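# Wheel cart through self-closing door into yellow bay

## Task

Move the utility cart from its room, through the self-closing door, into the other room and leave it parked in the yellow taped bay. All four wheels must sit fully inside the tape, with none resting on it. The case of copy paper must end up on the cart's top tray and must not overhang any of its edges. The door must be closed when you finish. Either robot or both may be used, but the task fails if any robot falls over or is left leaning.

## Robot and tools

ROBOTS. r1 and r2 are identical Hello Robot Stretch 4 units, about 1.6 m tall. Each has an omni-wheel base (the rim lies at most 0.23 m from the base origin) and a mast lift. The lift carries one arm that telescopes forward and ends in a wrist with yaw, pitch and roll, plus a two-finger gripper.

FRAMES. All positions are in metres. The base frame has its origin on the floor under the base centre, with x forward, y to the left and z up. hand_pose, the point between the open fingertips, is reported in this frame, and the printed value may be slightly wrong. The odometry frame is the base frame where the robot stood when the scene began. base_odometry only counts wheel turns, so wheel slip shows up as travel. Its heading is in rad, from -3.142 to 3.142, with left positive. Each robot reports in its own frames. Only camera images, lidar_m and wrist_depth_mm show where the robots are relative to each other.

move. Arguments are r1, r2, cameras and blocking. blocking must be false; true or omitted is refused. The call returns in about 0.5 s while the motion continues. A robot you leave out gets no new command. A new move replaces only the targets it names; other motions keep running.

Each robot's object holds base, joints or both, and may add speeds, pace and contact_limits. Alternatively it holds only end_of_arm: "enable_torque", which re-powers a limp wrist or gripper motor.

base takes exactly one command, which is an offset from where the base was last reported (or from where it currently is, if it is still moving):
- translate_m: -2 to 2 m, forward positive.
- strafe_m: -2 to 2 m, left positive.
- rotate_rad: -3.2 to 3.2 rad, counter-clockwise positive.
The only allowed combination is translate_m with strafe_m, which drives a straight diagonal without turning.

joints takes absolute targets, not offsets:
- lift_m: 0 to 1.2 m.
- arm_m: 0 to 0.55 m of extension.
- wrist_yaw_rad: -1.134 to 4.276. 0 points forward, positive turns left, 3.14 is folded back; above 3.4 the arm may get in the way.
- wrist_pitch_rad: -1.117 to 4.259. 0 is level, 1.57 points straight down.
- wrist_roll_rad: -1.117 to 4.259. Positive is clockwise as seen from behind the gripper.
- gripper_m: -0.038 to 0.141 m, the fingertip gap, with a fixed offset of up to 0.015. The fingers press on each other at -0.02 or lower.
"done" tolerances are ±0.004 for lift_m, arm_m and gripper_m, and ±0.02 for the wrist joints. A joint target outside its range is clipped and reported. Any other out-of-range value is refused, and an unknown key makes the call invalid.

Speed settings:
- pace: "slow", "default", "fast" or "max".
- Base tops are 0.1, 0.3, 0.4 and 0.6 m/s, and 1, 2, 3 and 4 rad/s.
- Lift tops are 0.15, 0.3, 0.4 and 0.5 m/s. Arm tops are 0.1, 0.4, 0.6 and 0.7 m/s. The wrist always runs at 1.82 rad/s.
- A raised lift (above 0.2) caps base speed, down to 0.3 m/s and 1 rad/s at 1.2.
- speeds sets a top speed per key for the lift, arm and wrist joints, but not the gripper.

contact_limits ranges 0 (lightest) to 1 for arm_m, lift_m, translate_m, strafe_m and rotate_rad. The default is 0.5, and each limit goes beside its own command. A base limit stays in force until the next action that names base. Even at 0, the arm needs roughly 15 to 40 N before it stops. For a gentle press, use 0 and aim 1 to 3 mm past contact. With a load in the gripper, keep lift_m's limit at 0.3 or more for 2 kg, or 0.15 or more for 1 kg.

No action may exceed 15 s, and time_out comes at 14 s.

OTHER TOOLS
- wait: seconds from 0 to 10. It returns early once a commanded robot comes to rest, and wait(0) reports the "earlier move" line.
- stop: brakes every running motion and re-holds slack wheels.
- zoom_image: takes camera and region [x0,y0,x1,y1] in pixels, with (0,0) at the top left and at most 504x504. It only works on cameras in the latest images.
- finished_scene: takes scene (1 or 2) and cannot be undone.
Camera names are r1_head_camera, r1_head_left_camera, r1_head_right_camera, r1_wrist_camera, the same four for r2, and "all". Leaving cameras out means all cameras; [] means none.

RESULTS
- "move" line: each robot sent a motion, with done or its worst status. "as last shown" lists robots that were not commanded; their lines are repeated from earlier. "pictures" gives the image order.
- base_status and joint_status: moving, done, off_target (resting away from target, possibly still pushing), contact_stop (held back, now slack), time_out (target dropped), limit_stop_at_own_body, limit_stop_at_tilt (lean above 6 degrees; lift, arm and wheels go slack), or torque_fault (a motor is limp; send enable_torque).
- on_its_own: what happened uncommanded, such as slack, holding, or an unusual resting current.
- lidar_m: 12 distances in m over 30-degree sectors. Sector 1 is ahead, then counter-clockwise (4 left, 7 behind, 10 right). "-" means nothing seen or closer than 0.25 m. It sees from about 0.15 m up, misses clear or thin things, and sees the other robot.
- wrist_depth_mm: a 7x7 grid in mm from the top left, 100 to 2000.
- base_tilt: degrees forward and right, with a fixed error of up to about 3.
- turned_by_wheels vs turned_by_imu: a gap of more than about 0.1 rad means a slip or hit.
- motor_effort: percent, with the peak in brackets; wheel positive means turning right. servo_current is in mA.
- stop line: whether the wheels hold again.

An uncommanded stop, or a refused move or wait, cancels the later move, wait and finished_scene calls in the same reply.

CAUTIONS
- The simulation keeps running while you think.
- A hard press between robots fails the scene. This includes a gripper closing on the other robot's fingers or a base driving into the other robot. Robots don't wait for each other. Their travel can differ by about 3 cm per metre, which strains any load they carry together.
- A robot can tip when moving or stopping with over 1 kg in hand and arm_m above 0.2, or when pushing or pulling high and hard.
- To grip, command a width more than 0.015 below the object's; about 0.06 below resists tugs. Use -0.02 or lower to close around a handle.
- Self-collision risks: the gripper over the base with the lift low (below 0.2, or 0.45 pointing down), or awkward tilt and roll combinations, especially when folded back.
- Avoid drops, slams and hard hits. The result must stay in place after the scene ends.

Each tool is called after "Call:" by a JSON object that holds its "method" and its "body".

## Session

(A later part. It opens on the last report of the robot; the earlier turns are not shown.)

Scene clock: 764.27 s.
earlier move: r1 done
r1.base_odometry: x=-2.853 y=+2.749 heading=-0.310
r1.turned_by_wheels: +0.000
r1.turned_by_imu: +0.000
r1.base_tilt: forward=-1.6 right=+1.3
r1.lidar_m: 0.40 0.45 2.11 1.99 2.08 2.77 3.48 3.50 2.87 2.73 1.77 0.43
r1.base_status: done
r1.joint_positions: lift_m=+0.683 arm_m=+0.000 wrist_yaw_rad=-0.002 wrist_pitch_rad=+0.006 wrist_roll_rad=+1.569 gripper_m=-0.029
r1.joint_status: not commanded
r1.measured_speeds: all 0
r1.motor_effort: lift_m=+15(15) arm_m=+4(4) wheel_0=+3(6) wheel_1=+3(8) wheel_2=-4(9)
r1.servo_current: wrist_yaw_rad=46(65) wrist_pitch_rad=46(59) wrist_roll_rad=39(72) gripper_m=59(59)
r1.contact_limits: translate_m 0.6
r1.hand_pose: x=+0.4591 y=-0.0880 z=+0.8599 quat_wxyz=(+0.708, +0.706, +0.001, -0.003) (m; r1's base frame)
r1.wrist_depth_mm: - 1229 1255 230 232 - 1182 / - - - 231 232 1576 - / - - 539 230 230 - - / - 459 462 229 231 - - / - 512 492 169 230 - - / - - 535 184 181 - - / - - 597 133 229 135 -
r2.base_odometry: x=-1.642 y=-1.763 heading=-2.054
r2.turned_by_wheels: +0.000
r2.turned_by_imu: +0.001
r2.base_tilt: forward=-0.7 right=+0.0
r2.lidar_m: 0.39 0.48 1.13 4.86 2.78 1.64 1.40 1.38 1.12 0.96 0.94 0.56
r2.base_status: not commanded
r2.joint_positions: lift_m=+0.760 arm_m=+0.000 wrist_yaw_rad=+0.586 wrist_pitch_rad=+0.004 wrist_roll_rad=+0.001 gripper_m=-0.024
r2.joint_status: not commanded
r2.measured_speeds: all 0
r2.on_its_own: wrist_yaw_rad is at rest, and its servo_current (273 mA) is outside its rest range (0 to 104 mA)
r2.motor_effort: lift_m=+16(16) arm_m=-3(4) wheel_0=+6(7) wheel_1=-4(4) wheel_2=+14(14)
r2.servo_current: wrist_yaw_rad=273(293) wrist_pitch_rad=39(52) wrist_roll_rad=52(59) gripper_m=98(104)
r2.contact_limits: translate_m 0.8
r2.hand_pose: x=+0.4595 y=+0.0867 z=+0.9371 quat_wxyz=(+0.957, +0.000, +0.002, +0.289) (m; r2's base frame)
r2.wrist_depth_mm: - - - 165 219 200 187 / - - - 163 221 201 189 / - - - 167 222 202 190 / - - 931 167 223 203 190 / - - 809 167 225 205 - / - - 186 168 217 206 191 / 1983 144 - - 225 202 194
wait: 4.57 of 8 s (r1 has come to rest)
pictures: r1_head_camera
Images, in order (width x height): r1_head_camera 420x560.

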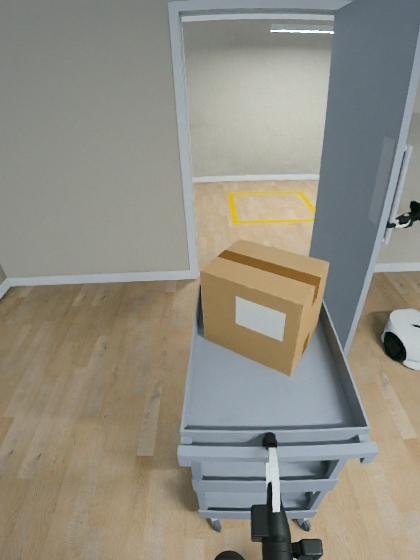

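Call:
{"method": "move", "body": {"blocking": false, "r1": {"base":{"translate_m":0.05,"strafe_m":0.14},"pace":"slow","contact_limits":{"translate_m":0.6}}, "cameras": []}}

Call:
{"method": "wait", "body": {"seconds": 8, "cameras": []}}

Call:
{"method": "move", "body": {"blocking": false, "r1": {"base":{"translate_m":0.4,"strafe_m":-0.09},"pace":"slow","contact_limits":{"translate_m":0.6}}, "cameras": []}}

Call:
{"method": "wait", "body": {"seconds": 8, "cameras": ["r1_head_camera"]}}

Scene clock: 775.53 s.
move: r1 moving
r1.base_odometry: x=-2.845 y=+2.758 heading=-0.311
r1.turned_by_wheels: -0.001
r1.turned_by_imu: -0.001
r1.base_tilt: forward=-1.6 right=+1.3
r1.lidar_m: 0.36 0.41 2.08 1.98 2.06 2.81 3.49 3.54 2.87 2.72 1.79 0.41
r1.base_status: translate_m moving; strafe_m moving
r1.joint_positions: lift_m=+0.683 arm_m=+0.000 wrist_yaw_rad=-0.002 wrist_pitch_rad=+0.006 wrist_roll_rad=+1.569 gripper_m=-0.029
r1.joint_status: not commanded
r1.measured_speeds: translate_m=+0.017 strafe_m=+0.046 rotate_rad=+0.002 lift_m=+0.000 arm_m=+0.000 wrist_yaw_rad=+0.000 wrist_pitch_rad=+0.000 wrist_roll_rad=+0.000
r1.motor_effort: lift_m=+15(15) arm_m=+4(4) wheel_0=-7(10) wheel_1=+6(8) wheel_2=-4(7)
r1.servo_current: wrist_yaw_rad=52(78) wrist_pitch_rad=46(59) wrist_roll_rad=46(65) gripper_m=59(59)
r1.contact_limits: translate_m 0.6
r1.hand_pose: x=+0.4591 y=-0.0880 z=+0.8599 quat_wxyz=(+0.708, +0.706, +0.001, -0.003) (m; r1's base frame)
r1.wrist_depth_mm: - - 1229 229 231 - 1229 / - - - 230 230 820 - / - - 530 229 230 - - / - 459 459 229 230 - - / - 517 504 169 230 - - / - - 206 184 181 - - / - - - 133 229 134 -
r2.base_odometry: x=-1.642 y=-1.763 heading=-2.054
r2.turned_by_wheels: +0.000
r2.turned_by_imu: +0.000
r2.base_tilt: forward=-0.7 right=+0.0
r2.lidar_m: 0.40 0.47 1.11 4.83 2.78 1.63 1.41 1.41 1.15 0.97 0.93 0.53
r2.base_status: not commanded
r2.joint_positions: lift_m=+0.760 arm_m=+0.000 wrist_yaw_rad=+0.586 wrist_pitch_rad=+0.004 wrist_roll_rad=+0.001 gripper_m=-0.024
r2.joint_status: not commanded
r2.measured_speeds: all 0
r2.motor_effort: lift_m=+16(16) arm_m=-4(4) wheel_0=+6(6) wheel_1=-3(4) wheel_2=+14(14)
r2.servo_current: wrist_yaw_rad=267(273) wrist_pitch_rad=46(52) wrist_roll_rad=39(59) gripper_m=91(104)
r2.contact_limits: translate_m 0.8
r2.hand_pose: x=+0.4595 y=+0.0867 z=+0.9371 quat_wxyz=(+0.957, +0.000, +0.002, +0.289) (m; r2's base frame)
r2.wrist_depth_mm: - - - 166 218 200 186 / - - - 163 221 200 189 / - - - 167 222 202 189 / - - 960 167 224 204 190 / 1537 - 809 167 226 205 - / - - 185 168 218 206 192 / 1921 144 - - 224 201 193
pictures: none
No camera images: "cameras" was empty.

Scene clock: 777.80 s.
earlier move: r1 done
r1.base_odometry: x=-2.763 y=+2.866 heading=-0.311
r1.turned_by_wheels: +0.000
r1.turned_by_imu: +0.000
r1.base_tilt: forward=-1.6 right=+1.3
r1.lidar_m: 0.40 2.38 1.97 1.86 1.93 2.60 3.54 3.58 2.98 2.86 1.77 0.38
r1.base_status: done
r1.joint_positions: lift_m=+0.683 arm_m=+0.000 wrist_yaw_rad=-0.002 wrist_pitch_rad=+0.006 wrist_roll_rad=+1.569 gripper_m=-0.029
r1.joint_status: not commanded
r1.measured_speeds: all 0
r1.motor_effort: lift_m=+15(15) arm_m=+4(4) wheel_0=-6(12) wheel_1=+3(8) wheel_2=-2(7)
r1.servo_current: wrist_yaw_rad=46(78) wrist_pitch_rad=39(65) wrist_roll_rad=52(65) gripper_m=52(65)
r1.contact_limits: translate_m 0.6
r1.hand_pose: x=+0.4591 y=-0.0880 z=+0.8599 quat_wxyz=(+0.708, +0.706, +0.001, -0.003) (m; r1's base frame)
r1.wrist_depth_mm: - - - 146 202 - - / - 512 492 149 206 - - / - 439 433 152 213 - - / - 517 492 158 219 - - / - - 569 163 225 - - / - - 206 167 180 1708 - / - - - 133 238 135 -
r2.base_odometry: x=-1.642 y=-1.763 heading=-2.054
r2.turned_by_wheels: +0.000
r2.turned_by_imu: +0.000
r2.base_tilt: forward=-0.7 right=+0.1
r2.lidar_m: 0.41 0.47 1.17 4.84 2.76 1.63 1.40 1.40 1.13 0.96 0.92 0.57
r2.base_status: not commanded
r2.joint_positions: lift_m=+0.760 arm_m=+0.000 wrist_yaw_rad=+0.586 wrist_pitch_rad=+0.004 wrist_roll_rad=+0.001 gripper_m=-0.024
r2.joint_status: not commanded
r2.measured_speeds: all 0
r2.on_its_own: wrist_yaw_rad is at rest, and its servo_current (280 mA) is outside its rest range (0 to 104 mA)
r2.motor_effort: lift_m=+16(16) arm_m=-3(4) wheel_0=+6(6) wheel_1=-3(4) wheel_2=+14(14)
r2.servo_current: wrist_yaw_rad=280(286) wrist_pitch_rad=39(52) wrist_roll_rad=39(59) gripper_m=104(111)
r2.contact_limits: translate_m 0.8
r2.hand_pose: x=+0.4595 y=+0.0867 z=+0.9371 quat_wxyz=(+0.957, +0.000, +0.002, +0.289) (m; r2's base frame)
r2.wrist_depth_mm: - - - 165 218 200 186 / - - - 163 220 201 188 / - - - 166 222 202 189 / - - 991 167 224 204 190 / - - 842 168 226 206 - / - - 186 167 216 205 193 / - 1160 - - 225 201 193
wait: 2.27 of 8 s (r1 has come to rest)
pictures: none
No camera images: "cameras" was empty.

Scene clock: 778.30 s.
move: r1 moving
r1.base_odometry: x=-2.752 y=+2.860 heading=-0.311
r1.turned_by_wheels: +0.000
r1.turned_by_imu: +0.000
r1.base_tilt: forward=-1.7 right=+1.3
r1.lidar_m: 0.39 2.37 1.98 1.88 1.93 2.61 3.54 3.59 3.01 2.85 1.77 0.40
r1.base_status: translate_m moving; strafe_m moving
r1.joint_positions: lift_m=+0.683 arm_m=+0.000 wrist_yaw_rad=-0.002 wrist_pitch_rad=+0.006 wrist_roll_rad=+1.569 gripper_m=-0.029
r1.joint_status: not commanded
r1.measured_speeds: translate_m=+0.049 strafe_m=-0.011 rotate_rad=-0.004 lift_m=+0.000 arm_m=+0.000 wrist_yaw_rad=+0.000 wrist_pitch_rad=+0.000 wrist_roll_rad=+0.000
r1.motor_effort: lift_m=+15(15) arm_m=+4(4) wheel_0=+7(8) wheel_1=+4(6) wheel_2=-7(9)
r1.servo_current: wrist_yaw_rad=52(59) wrist_pitch_rad=46(59) wrist_roll_rad=65(65) gripper_m=59(59)
r1.contact_limits: translate_m 0.6
r1.hand_pose: x=+0.4591 y=-0.0880 z=+0.8599 quat_wxyz=(+0.708, +0.706, +0.001, -0.003) (m; r1's base frame)
r1.wrist_depth_mm: - - - 143 198 - - / - 500 477 147 204 - - / - 439 439 150 210 - - / - 504 492 156 216 - - / - - 569 160 225 - - / - - 627 184 183 1756 - / - - 180 134 237 135 -
r2.base_odometry: x=-1.642 y=-1.763 heading=-2.054
r2.turned_by_wheels: +0.000
r2.turned_by_imu: +0.000
r2.base_tilt: forward=-0.6 right=+0.1
r2.lidar_m: 0.41 0.48 1.16 4.85 2.78 1.61 1.40 1.40 1.11 0.95 0.91 0.54
r2.base_status: not commanded
r2.joint_positions: lift_m=+0.760 arm_m=+0.000 wrist_yaw_rad=+0.586 wrist_pitch_rad=+0.004 wrist_roll_rad=+0.001 gripper_m=-0.024
r2.joint_status: not commanded
r2.measured_speeds: all 0
r2.motor_effort: lift_m=+16(16) arm_m=-3(4) wheel_0=+6(7) wheel_1=-3(4) wheel_2=+14(14)
r2.servo_current: wrist_yaw_rad=267(273) wrist_pitch_rad=46(52) wrist_roll_rad=39(52) gripper_m=91(98)
r2.contact_limits: translate_m 0.8
r2.hand_pose: x=+0.4595 y=+0.0867 z=+0.9371 quat_wxyz=(+0.957, +0.000, +0.002, +0.289) (m; r2's base frame)
r2.wrist_depth_mm: - - - 166 218 200 187 / - - - 163 220 202 189 / - - - 167 222 202 189 / - - 976 167 223 203 191 / - - 831 168 226 205 - / - - 186 167 216 206 192 / - 1160 842 - 225 202 194
pictures: none
No camera images: "cameras" was empty.

Scene clock: 783.17 s.
earlier move: r1 done
r1.base_odometry: x=-2.410 y=+2.659 heading=-0.310
r1.turned_by_wheels: +0.000
r1.turned_by_imu: +0.001
r1.base_tilt: forward=-1.6 right=+1.2
r1.lidar_m: 0.38 0.42 2.05 1.97 2.03 2.71 3.99 4.01 2.91 2.76 1.44 0.41
r1.base_status: done
r1.joint_positions: lift_m=+0.683 arm_m=+0.000 wrist_yaw_rad=+0.001 wrist_pitch_rad=+0.006 wrist_roll_rad=+1.569 gripper_m=-0.029
r1.joint_status: not commanded
r1.measured_speeds: all 0
r1.motor_effort: lift_m=+15(15) arm_m=+4(4) wheel_0=+6(11) wheel_1=+2(6) wheel_2=+0(9)
r1.servo_current: wrist_yaw_rad=52(65) wrist_pitch_rad=46(59) wrist_roll_rad=52(72) gripper_m=65(65)
r1.contact_limits: translate_m 0.6
r1.hand_pose: x=+0.4593 y=-0.0872 z=+0.8599 quat_wxyz=(+0.708, +0.706, +0.002, -0.002) (m; r1's base frame)
r1.wrist_depth_mm: - - - 221 223 1537 - / - - - 224 224 820 - / - 530 492 224 226 - - / - 466 462 226 228 - - / 1708 530 512 167 229 - - / - 564 544 183 182 - - / - 137 160 134 232 134 -
r2.base_odometry: x=-1.642 y=-1.763 heading=-2.054
r2.turned_by_wheels: +0.000
r2.turned_by_imu: +0.001
r2.base_tilt: forward=-0.7 right=+0.1
r2.lidar_m: 0.40 0.48 1.41 4.84 2.79 1.63 1.41 1.41 1.10 0.96 0.92 0.54
r2.base_status: not commanded
r2.joint_positions: lift_m=+0.760 arm_m=+0.000 wrist_yaw_rad=+0.586 wrist_pitch_rad=+0.004 wrist_roll_rad=+0.001 gripper_m=-0.024
r2.joint_status: not commanded
r2.measured_speeds: all 0
r2.on_its_own: wrist_yaw_rad is at rest, and its servo_current (273 mA) is outside its rest range (0 to 104 mA)
r2.motor_effort: lift_m=+16(16) arm_m=-3(4) wheel_0=+7(7) wheel_1=-3(4) wheel_2=+14(14)
r2.servo_current: wrist_yaw_rad=273(293) wrist_pitch_rad=46(52) wrist_roll_rad=52(65) gripper_m=98(104)
r2.contact_limits: translate_m 0.8
r2.hand_pose: x=+0.4595 y=+0.0867 z=+0.9371 quat_wxyz=(+0.957, +0.000, +0.002, +0.289) (m; r2's base frame)
r2.wrist_depth_mm: - - - 166 219 200 186 / - - - 163 221 200 187 / - - - 167 222 203 189 / - - 1366 167 223 204 191 / - - 931 168 225 205 - / - - 185 168 216 206 192 / - 1576 - - 225 201 193
wait: 4.87 of 8 s (r1 has come to rest)
pictures: r1_head_camera
Images, in order (width x height): r1_head_camera 420x560.

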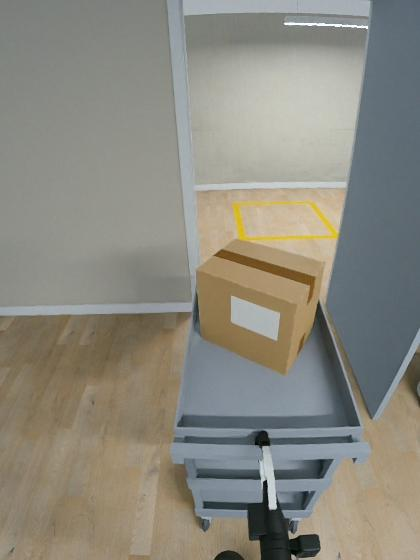

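Call:
{"method": "move", "body": {"blocking": false, "r1": {"base":{"translate_m":0.15,"strafe_m":0.12},"pace":"slow","contact_limits":{"translate_m":0.6}}, "cameras": []}}

Call:
{"method": "wait", "body": {"seconds": 8, "cameras": []}}

Call:
{"method": "move", "body": {"blocking": false, "r1": {"base":{"translate_m":0.35,"strafe_m":-0.07},"pace":"slow","contact_limits":{"translate_m":0.6}}, "cameras": []}}

Call:
{"method": "wait", "body": {"seconds": 8, "cameras": ["r1_head_camera"]}}

Scene clock: 795.47 s.
move: r1 moving
r1.base_odometry: x=-2.397 y=+2.663 heading=-0.310
r1.turned_by_wheels: +0.000
r1.turned_by_imu: +0.000
r1.base_tilt: forward=-1.6 right=+1.3
r1.lidar_m: 0.40 0.41 2.06 1.97 2.01 2.69 3.96 4.00 2.88 2.75 1.44 0.42
r1.base_status: translate_m moving; strafe_m moving
r1.joint_positions: lift_m=+0.683 arm_m=+0.000 wrist_yaw_rad=+0.001 wrist_pitch_rad=+0.006 wrist_roll_rad=+1.569 gripper_m=-0.029
r1.joint_status: not commanded
r1.measured_speeds: translate_m=+0.041 strafe_m=+0.033 rotate_rad=-0.001 lift_m=+0.000 arm_m=+0.000 wrist_yaw_rad=+0.000 wrist_pitch_rad=+0.000 wrist_roll_rad=+0.000
r1.motor_effort: lift_m=+15(15) arm_m=+4(4) wheel_0=-2(6) wheel_1=+6(7) wheel_2=-6(8)
r1.servo_current: wrist_yaw_rad=59(59) wrist_pitch_rad=52(52) wrist_roll_rad=39(65) gripper_m=52(59)
r1.contact_limits: translate_m 0.6
r1.hand_pose: x=+0.4593 y=-0.0872 z=+0.8599 quat_wxyz=(+0.708, +0.706, +0.002, -0.002) (m; r1's base frame)
r1.wrist_depth_mm: - - - 225 227 1499 - / - - - 226 229 1708 - / - 585 504 228 229 - - / - 462 462 228 229 - - / - 521 508 168 229 - - / - 554 539 168 182 - - / - 137 160 134 230 134 -
r2.base_odometry: x=-1.642 y=-1.763 heading=-2.054
r2.turned_by_wheels: +0.000
r2.turned_by_imu: +0.000
r2.base_tilt: forward=-0.7 right=+0.0
r2.lidar_m: 0.39 0.47 1.40 4.84 2.76 1.64 1.39 1.39 1.12 0.97 0.90 0.55
r2.base_status: not commanded
r2.joint_positions: lift_m=+0.760 arm_m=+0.000 wrist_yaw_rad=+0.586 wrist_pitch_rad=+0.004 wrist_roll_rad=+0.001 gripper_m=-0.024
r2.joint_status: not commanded
r2.measured_speeds: all 0
r2.motor_effort: lift_m=+16(16) arm_m=-3(4) wheel_0=+6(7) wheel_1=-3(4) wheel_2=+14(14)
r2.servo_current: wrist_yaw_rad=267(280) wrist_pitch_rad=46(46) wrist_roll_rad=52(52) gripper_m=91(104)
r2.contact_limits: translate_m 0.8
r2.hand_pose: x=+0.4595 y=+0.0867 z=+0.9371 quat_wxyz=(+0.957, +0.000, +0.002, +0.289) (m; r2's base frame)
r2.wrist_depth_mm: - - - 166 219 200 186 / - - - 163 220 200 189 / - - - 167 221 203 189 / - - 1336 167 223 204 191 / - - 931 167 226 206 - / - - 185 168 216 206 192 / - 1576 960 - 226 202 193
pictures: none
No camera images: "cameras" was empty.

Scene clock: 798.10 s.
earlier move: r1 done
r1.base_odometry: x=-2.230 y=+2.727 heading=-0.311
r1.turned_by_wheels: +0.000
r1.turned_by_imu: +0.000
r1.base_tilt: forward=-1.6 right=+1.3
r1.lidar_m: 0.40 1.82 1.96 1.85 1.91 2.56 4.16 4.14 3.05 2.87 1.20 0.41
r1.base_status: done
r1.joint_positions: lift_m=+0.683 arm_m=+0.000 wrist_yaw_rad=-0.002 wrist_pitch_rad=+0.006 wrist_roll_rad=+1.569 gripper_m=-0.029
r1.joint_status: not commanded
r1.measured_speeds: all 0
r1.motor_effort: lift_m=+15(15) arm_m=+4(4) wheel_0=-6(9) wheel_1=+2(9) wheel_2=-4(9)
r1.servo_current: wrist_yaw_rad=59(72) wrist_pitch_rad=52(59) wrist_roll_rad=39(65) gripper_m=59(65)
r1.contact_limits: translate_m 0.6
r1.hand_pose: x=+0.4591 y=-0.0880 z=+0.8599 quat_wxyz=(+0.708, +0.706, +0.001, -0.003) (m; r1's base frame)
r1.wrist_depth_mm: - - - 208 210 1499 - / - - 549 - 213 - - / - 452 449 216 218 - - / - 480 477 161 222 - - / - - 539 163 227 - - / - - 188 184 181 - - / - 137 161 132 236 135 -
r2.base_odometry: x=-1.642 y=-1.763 heading=-2.054
r2.turned_by_wheels: +0.000
r2.turned_by_imu: +0.000
r2.base_tilt: forward=-0.7 right=+0.0
r2.lidar_m: 0.38 0.49 1.49 4.85 2.76 1.64 1.39 1.39 1.13 0.97 0.90 0.53
r2.base_status: not commanded
r2.joint_positions: lift_m=+0.760 arm_m=+0.000 wrist_yaw_rad=+0.586 wrist_pitch_rad=+0.004 wrist_roll_rad=+0.001 gripper_m=-0.024
r2.joint_status: not commanded
r2.measured_speeds: all 0
r2.on_its_own: wrist_yaw_rad is at rest, and its servo_current (267 mA) is outside its rest range (0 to 104 mA)
r2.motor_effort: lift_m=+16(16) arm_m=-3(4) wheel_0=+6(7) wheel_1=-3(4) wheel_2=+14(14)
r2.servo_current: wrist_yaw_rad=267(286) wrist_pitch_rad=46(52) wrist_roll_rad=46(59) gripper_m=98(104)
r2.contact_limits: translate_m 0.8
r2.hand_pose: x=+0.4595 y=+0.0867 z=+0.9371 quat_wxyz=(+0.957, +0.000, +0.002, +0.289) (m; r2's base frame)
r2.wrist_depth_mm: - - - 166 219 200 187 / - - - 163 221 202 187 / - - - 167 222 203 190 / - - 1397 167 223 204 191 / - - - 167 225 205 - / - - 185 167 216 206 192 / - 1863 1430 - 224 200 193
wait: 2.63 of 8 s (r1 has come to rest)
pictures: none
No camera images: "cameras" was empty.

Scene clock: 798.60 s.
move: r1 moving
r1.base_odometry: x=-2.219 y=+2.721 heading=-0.310
r1.turned_by_wheels: +0.000
r1.turned_by_imu: +0.000
r1.base_tilt: forward=-1.6 right=+1.3
r1.lidar_m: 0.41 0.48 1.97 1.85 1.92 2.56 4.17 4.18 3.01 2.86 1.19 0.39
r1.base_status: translate_m moving; strafe_m moving
r1.joint_positions: lift_m=+0.683 arm_m=+0.000 wrist_yaw_rad=-0.002 wrist_pitch_rad=+0.006 wrist_roll_rad=+1.569 gripper_m=-0.029
r1.joint_status: not commanded
r1.measured_speeds: translate_m=+0.048 strafe_m=-0.010 rotate_rad=-0.003 lift_m=+0.000 arm_m=+0.000 wrist_yaw_rad=+0.000 wrist_pitch_rad=+0.000 wrist_roll_rad=+0.000
r1.motor_effort: lift_m=+15(15) arm_m=+4(4) wheel_0=+9(10) wheel_1=+3(5) wheel_2=-7(8)
r1.servo_current: wrist_yaw_rad=39(52) wrist_pitch_rad=46(52) wrist_roll_rad=59(72) gripper_m=52(52)
r1.contact_limits: translate_m 0.6
r1.hand_pose: x=+0.4591 y=-0.0880 z=+0.8599 quat_wxyz=(+0.708, +0.706, +0.001, -0.003) (m; r1's base frame)
r1.wrist_depth_mm: - - - - 207 1499 - / - - 539 152 211 - - / - 445 442 156 216 - - / - 488 477 159 220 - - / - 569 544 163 224 - - / - - 188 185 183 - - / - 137 160 134 236 135 -
r2.base_odometry: x=-1.642 y=-1.763 heading=-2.054
r2.turned_by_wheels: +0.000
r2.turned_by_imu: +0.000
r2.base_tilt: forward=-0.7 right=+0.0
r2.lidar_m: 0.40 0.48 1.47 4.86 2.76 1.64 1.39 1.40 1.14 0.96 0.93 0.54
r2.base_status: not commanded
r2.joint_positions: lift_m=+0.760 arm_m=+0.000 wrist_yaw_rad=+0.586 wrist_pitch_rad=+0.004 wrist_roll_rad=+0.001 gripper_m=-0.024
r2.joint_status: not commanded
r2.measured_speeds: all 0
r2.motor_effort: lift_m=+16(16) arm_m=-3(4) wheel_0=+6(6) wheel_1=-3(4) wheel_2=+14(14)
r2.servo_current: wrist_yaw_rad=267(280) wrist_pitch_rad=46(52) wrist_roll_rad=39(59) gripper_m=91(104)
r2.contact_limits: translate_m 0.8
r2.hand_pose: x=+0.4595 y=+0.0867 z=+0.9371 quat_wxyz=(+0.957, +0.000, +0.002, +0.289) (m; r2's base frame)
r2.wrist_depth_mm: - - - 166 219 200 187 / - - - 163 221 201 189 / - - - 167 222 202 190 / - - 1366 167 223 204 191 / - - - 167 225 206 - / - - 186 168 217 206 192 / - 1808 1464 - 224 202 194
pictures: none
No camera images: "cameras" was empty.

Scene clock: 802.93 s.
earlier move: r1 done
r1.base_odometry: x=-1.918 y=+2.554 heading=-0.310
r1.turned_by_wheels: +0.000
r1.turned_by_imu: +0.001
r1.base_tilt: forward=-1.6 right=+1.2
r1.lidar_m: 0.37 0.41 1.99 1.93 2.00 2.68 - 4.09 2.95 1.31 0.95 0.44
r1.base_status: done
r1.joint_positions: lift_m=+0.683 arm_m=+0.000 wrist_yaw_rad=+0.000 wrist_pitch_rad=+0.006 wrist_roll_rad=+1.569 gripper_m=-0.029
r1.joint_status: not commanded
r1.measured_speeds: all 0
r1.motor_effort: lift_m=+15(15) arm_m=+4(4) wheel_0=+7(11) wheel_1=+4(7) wheel_2=-1(8)
r1.servo_current: wrist_yaw_rad=46(72) wrist_pitch_rad=39(59) wrist_roll_rad=46(72) gripper_m=52(65)
r1.contact_limits: translate_m 0.6
r1.hand_pose: x=+0.4593 y=-0.0873 z=+0.8599 quat_wxyz=(+0.708, +0.706, +0.002, -0.002) (m; r1's base frame)
r1.wrist_depth_mm: - - - 224 226 1661 - / - - - 225 227 1661 - / - 591 517 227 228 - - / - 459 455 227 229 - - / - 517 508 168 229 - - / - 559 539 184 183 - - / - 137 161 135 230 126 -
r2.base_odometry: x=-1.642 y=-1.763 heading=-2.054
r2.turned_by_wheels: +0.000
r2.turned_by_imu: +0.001
r2.base_tilt: forward=-0.6 right=+0.1
r2.lidar_m: 0.40 0.48 3.93 4.85 2.79 1.65 1.41 1.41 1.11 0.97 0.91 0.56
r2.base_status: not commanded
r2.joint_positions: lift_m=+0.760 arm_m=+0.000 wrist_yaw_rad=+0.586 wrist_pitch_rad=+0.004 wrist_roll_rad=+0.001 gripper_m=-0.024
r2.joint_status: not commanded
r2.measured_speeds: all 0
r2.on_its_own: wrist_yaw_rad is at rest, and its servo_current (280 mA) is outside its rest range (0 to 104 mA)
r2.motor_effort: lift_m=+16(16) arm_m=-3(4) wheel_0=+6(7) wheel_1=-3(4) wheel_2=+14(14)
r2.servo_current: wrist_yaw_rad=280(286) wrist_pitch_rad=39(52) wrist_roll_rad=39(59) gripper_m=98(104)
r2.contact_limits: translate_m 0.8
r2.hand_pose: x=+0.4595 y=+0.0867 z=+0.9371 quat_wxyz=(+0.957, +0.000, +0.002, +0.289) (m; r2's base frame)
r2.wrist_depth_mm: - - - 166 219 200 187 / - - - 164 220 202 189 / - - - 167 222 202 190 / - - - 167 223 204 190 / - - - 168 226 205 - / - - 186 168 216 206 192 / - 1921 1863 - 225 201 194
wait: 4.33 of 8 s (r1 has come to rest)
pictures: r1_head_camera
Images, in order (width x height): r1_head_camera 420x560.

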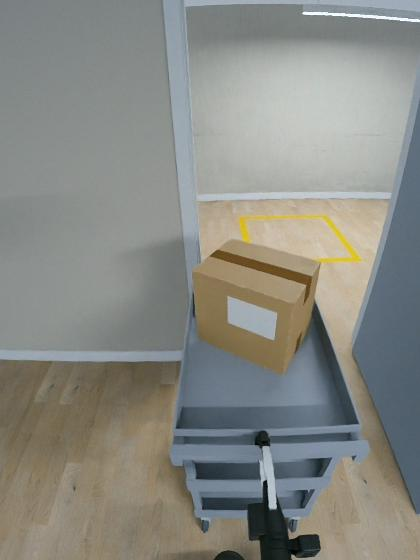

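Call:
{"method": "move", "body": {"blocking": false, "r1": {"base":{"translate_m":-0.5,"strafe_m":-0.28},"pace":"slow","contact_limits":{"translate_m":0.6}}, "cameras": []}}

Call:
{"method": "wait", "body": {"seconds": 8, "cameras": ["r1_head_camera"]}}

Scene clock: 812.83 s.
move: r1 moving
r1.base_odometry: x=-1.932 y=+2.551 heading=-0.310
r1.turned_by_wheels: +0.000
r1.turned_by_imu: +0.000
r1.base_tilt: forward=-1.6 right=+1.3
r1.lidar_m: 0.38 0.43 2.01 1.94 2.01 2.71 - 4.09 2.91 1.33 0.93 0.44
r1.base_status: translate_m moving; strafe_m moving
r1.joint_positions: lift_m=+0.683 arm_m=+0.000 wrist_yaw_rad=+0.001 wrist_pitch_rad=+0.006 wrist_roll_rad=+1.569 gripper_m=-0.029
r1.joint_status: not commanded
r1.measured_speeds: translate_m=-0.048 strafe_m=-0.027 rotate_rad=-0.002 lift_m=+0.000 arm_m=+0.000 wrist_yaw_rad=+0.000 wrist_pitch_rad=+0.001 wrist_roll_rad=+0.000
r1.motor_effort: lift_m=+15(15) arm_m=-3(4) wheel_0=+0(6) wheel_1=-6(7) wheel_2=+9(10)
r1.servo_current: wrist_yaw_rad=52(72) wrist_pitch_rad=52(52) wrist_roll_rad=46(65) gripper_m=65(65)
r1.contact_limits: translate_m 0.6
r1.hand_pose: x=+0.4594 y=-0.0870 z=+0.8598 quat_wxyz=(+0.708, +0.706, +0.003, -0.002) (m; r1's base frame)
r1.wrist_depth_mm: - - - 228 229 1661 - / - - - 227 229 1618 - / - 603 517 228 228 - - / - 459 455 229 229 - - / - 517 508 168 229 - - / - 559 530 184 183 - - / - 137 161 131 231 126 -
r2.base_odometry: x=-1.642 y=-1.763 heading=-2.054
r2.turned_by_wheels: +0.000
r2.turned_by_imu: +0.000
r2.base_tilt: forward=-0.6 right=+0.0
r2.lidar_m: 0.39 0.45 3.93 4.85 2.79 1.63 1.40 1.42 1.13 0.95 0.92 0.55
r2.base_status: not commanded
r2.joint_positions: lift_m=+0.760 arm_m=+0.000 wrist_yaw_rad=+0.586 wrist_pitch_rad=+0.004 wrist_roll_rad=+0.001 gripper_m=-0.024
r2.joint_status: not commanded
r2.measured_speeds: all 0
r2.motor_effort: lift_m=+16(16) arm_m=-3(3) wheel_0=+6(6) wheel_1=-4(4) wheel_2=+14(14)
r2.servo_current: wrist_yaw_rad=267(280) wrist_pitch_rad=39(46) wrist_roll_rad=52(59) gripper_m=104(104)
r2.contact_limits: translate_m 0.8
r2.hand_pose: x=+0.4595 y=+0.0867 z=+0.9371 quat_wxyz=(+0.957, +0.000, +0.002, +0.289) (m; r2's base frame)
r2.wrist_depth_mm: - - - 166 220 200 186 / - - - 163 220 201 189 / - - - 167 222 202 190 / - - - 167 223 204 190 / - - - 168 225 204 - / - - 186 167 217 206 193 / - 1863 1756 - 224 202 194
pictures: none
No camera images: "cameras" was empty.

Scene clock: 819.23 s.
earlier move: r1 done
r1.base_odometry: x=-2.480 y=+2.440 heading=-0.310
r1.turned_by_wheels: +0.000
r1.turned_by_imu: -0.003
r1.base_tilt: forward=-1.6 right=+1.3
r1.lidar_m: 0.34 0.35 2.31 2.20 2.27 3.03 3.96 3.73 2.66 2.53 1.25 0.46
r1.base_status: done
r1.joint_positions: lift_m=+0.683 arm_m=+0.000 wrist_yaw_rad=+0.001 wrist_pitch_rad=+0.006 wrist_roll_rad=+1.569 gripper_m=-0.029
r1.joint_status: not commanded
r1.measured_speeds: all 0
r1.motor_effort: lift_m=+15(15) arm_m=-4(4) wheel_0=-3(9) wheel_1=-3(8) wheel_2=+3(11)
r1.servo_current: wrist_yaw_rad=52(72) wrist_pitch_rad=39(59) wrist_roll_rad=59(72) gripper_m=59(65)
r1.contact_limits: translate_m 0.6
r1.hand_pose: x=+0.4594 y=-0.0870 z=+0.8598 quat_wxyz=(+0.708, +0.706, +0.003, -0.002) (m; r1's base frame)
r1.wrist_depth_mm: - - - - 309 317 319 / - - - - 283 1576 1255 / 1708 - - - 271 1863 - / 1708 - - 249 254 854 - / 1661 512 466 235 240 - - / 1661 473 466 174 182 - - / - 145 488 129 216 127 -
r2.base_odometry: x=-1.642 y=-1.763 heading=-2.054
r2.turned_by_wheels: +0.000
r2.turned_by_imu: +0.001
r2.base_tilt: forward=-0.6 right=+0.1
r2.lidar_m: 0.41 0.47 0.93 4.85 2.76 1.61 1.39 1.38 1.14 0.95 0.90 0.55
r2.base_status: not commanded
r2.joint_positions: lift_m=+0.760 arm_m=+0.000 wrist_yaw_rad=+0.586 wrist_pitch_rad=+0.004 wrist_roll_rad=+0.001 gripper_m=-0.024
r2.joint_status: not commanded
r2.measured_speeds: all 0
r2.on_its_own: wrist_yaw_rad is at rest, and its servo_current (286 mA) is outside its rest range (0 to 104 mA)
r2.motor_effort: lift_m=+16(16) arm_m=-4(4) wheel_0=+6(7) wheel_1=-3(4) wheel_2=+14(15)
r2.servo_current: wrist_yaw_rad=286(286) wrist_pitch_rad=46(52) wrist_roll_rad=59(65) gripper_m=104(104)
r2.contact_limits: translate_m 0.8
r2.hand_pose: x=+0.4595 y=+0.0867 z=+0.9371 quat_wxyz=(+0.957, +0.000, +0.002, +0.289) (m; r2's base frame)
r2.wrist_depth_mm: - - - 166 219 200 187 / - - - 163 221 201 187 / - - - 167 221 202 190 / - - - 167 224 203 190 / - - 891 167 226 204 - / - - 183 168 217 206 193 / 1921 1863 - - 225 201 193
wait: 6.40 of 8 s (r1 has come to rest)
pictures: r1_head_camera
Images, in order (width x height): r1_head_camera 420x560.

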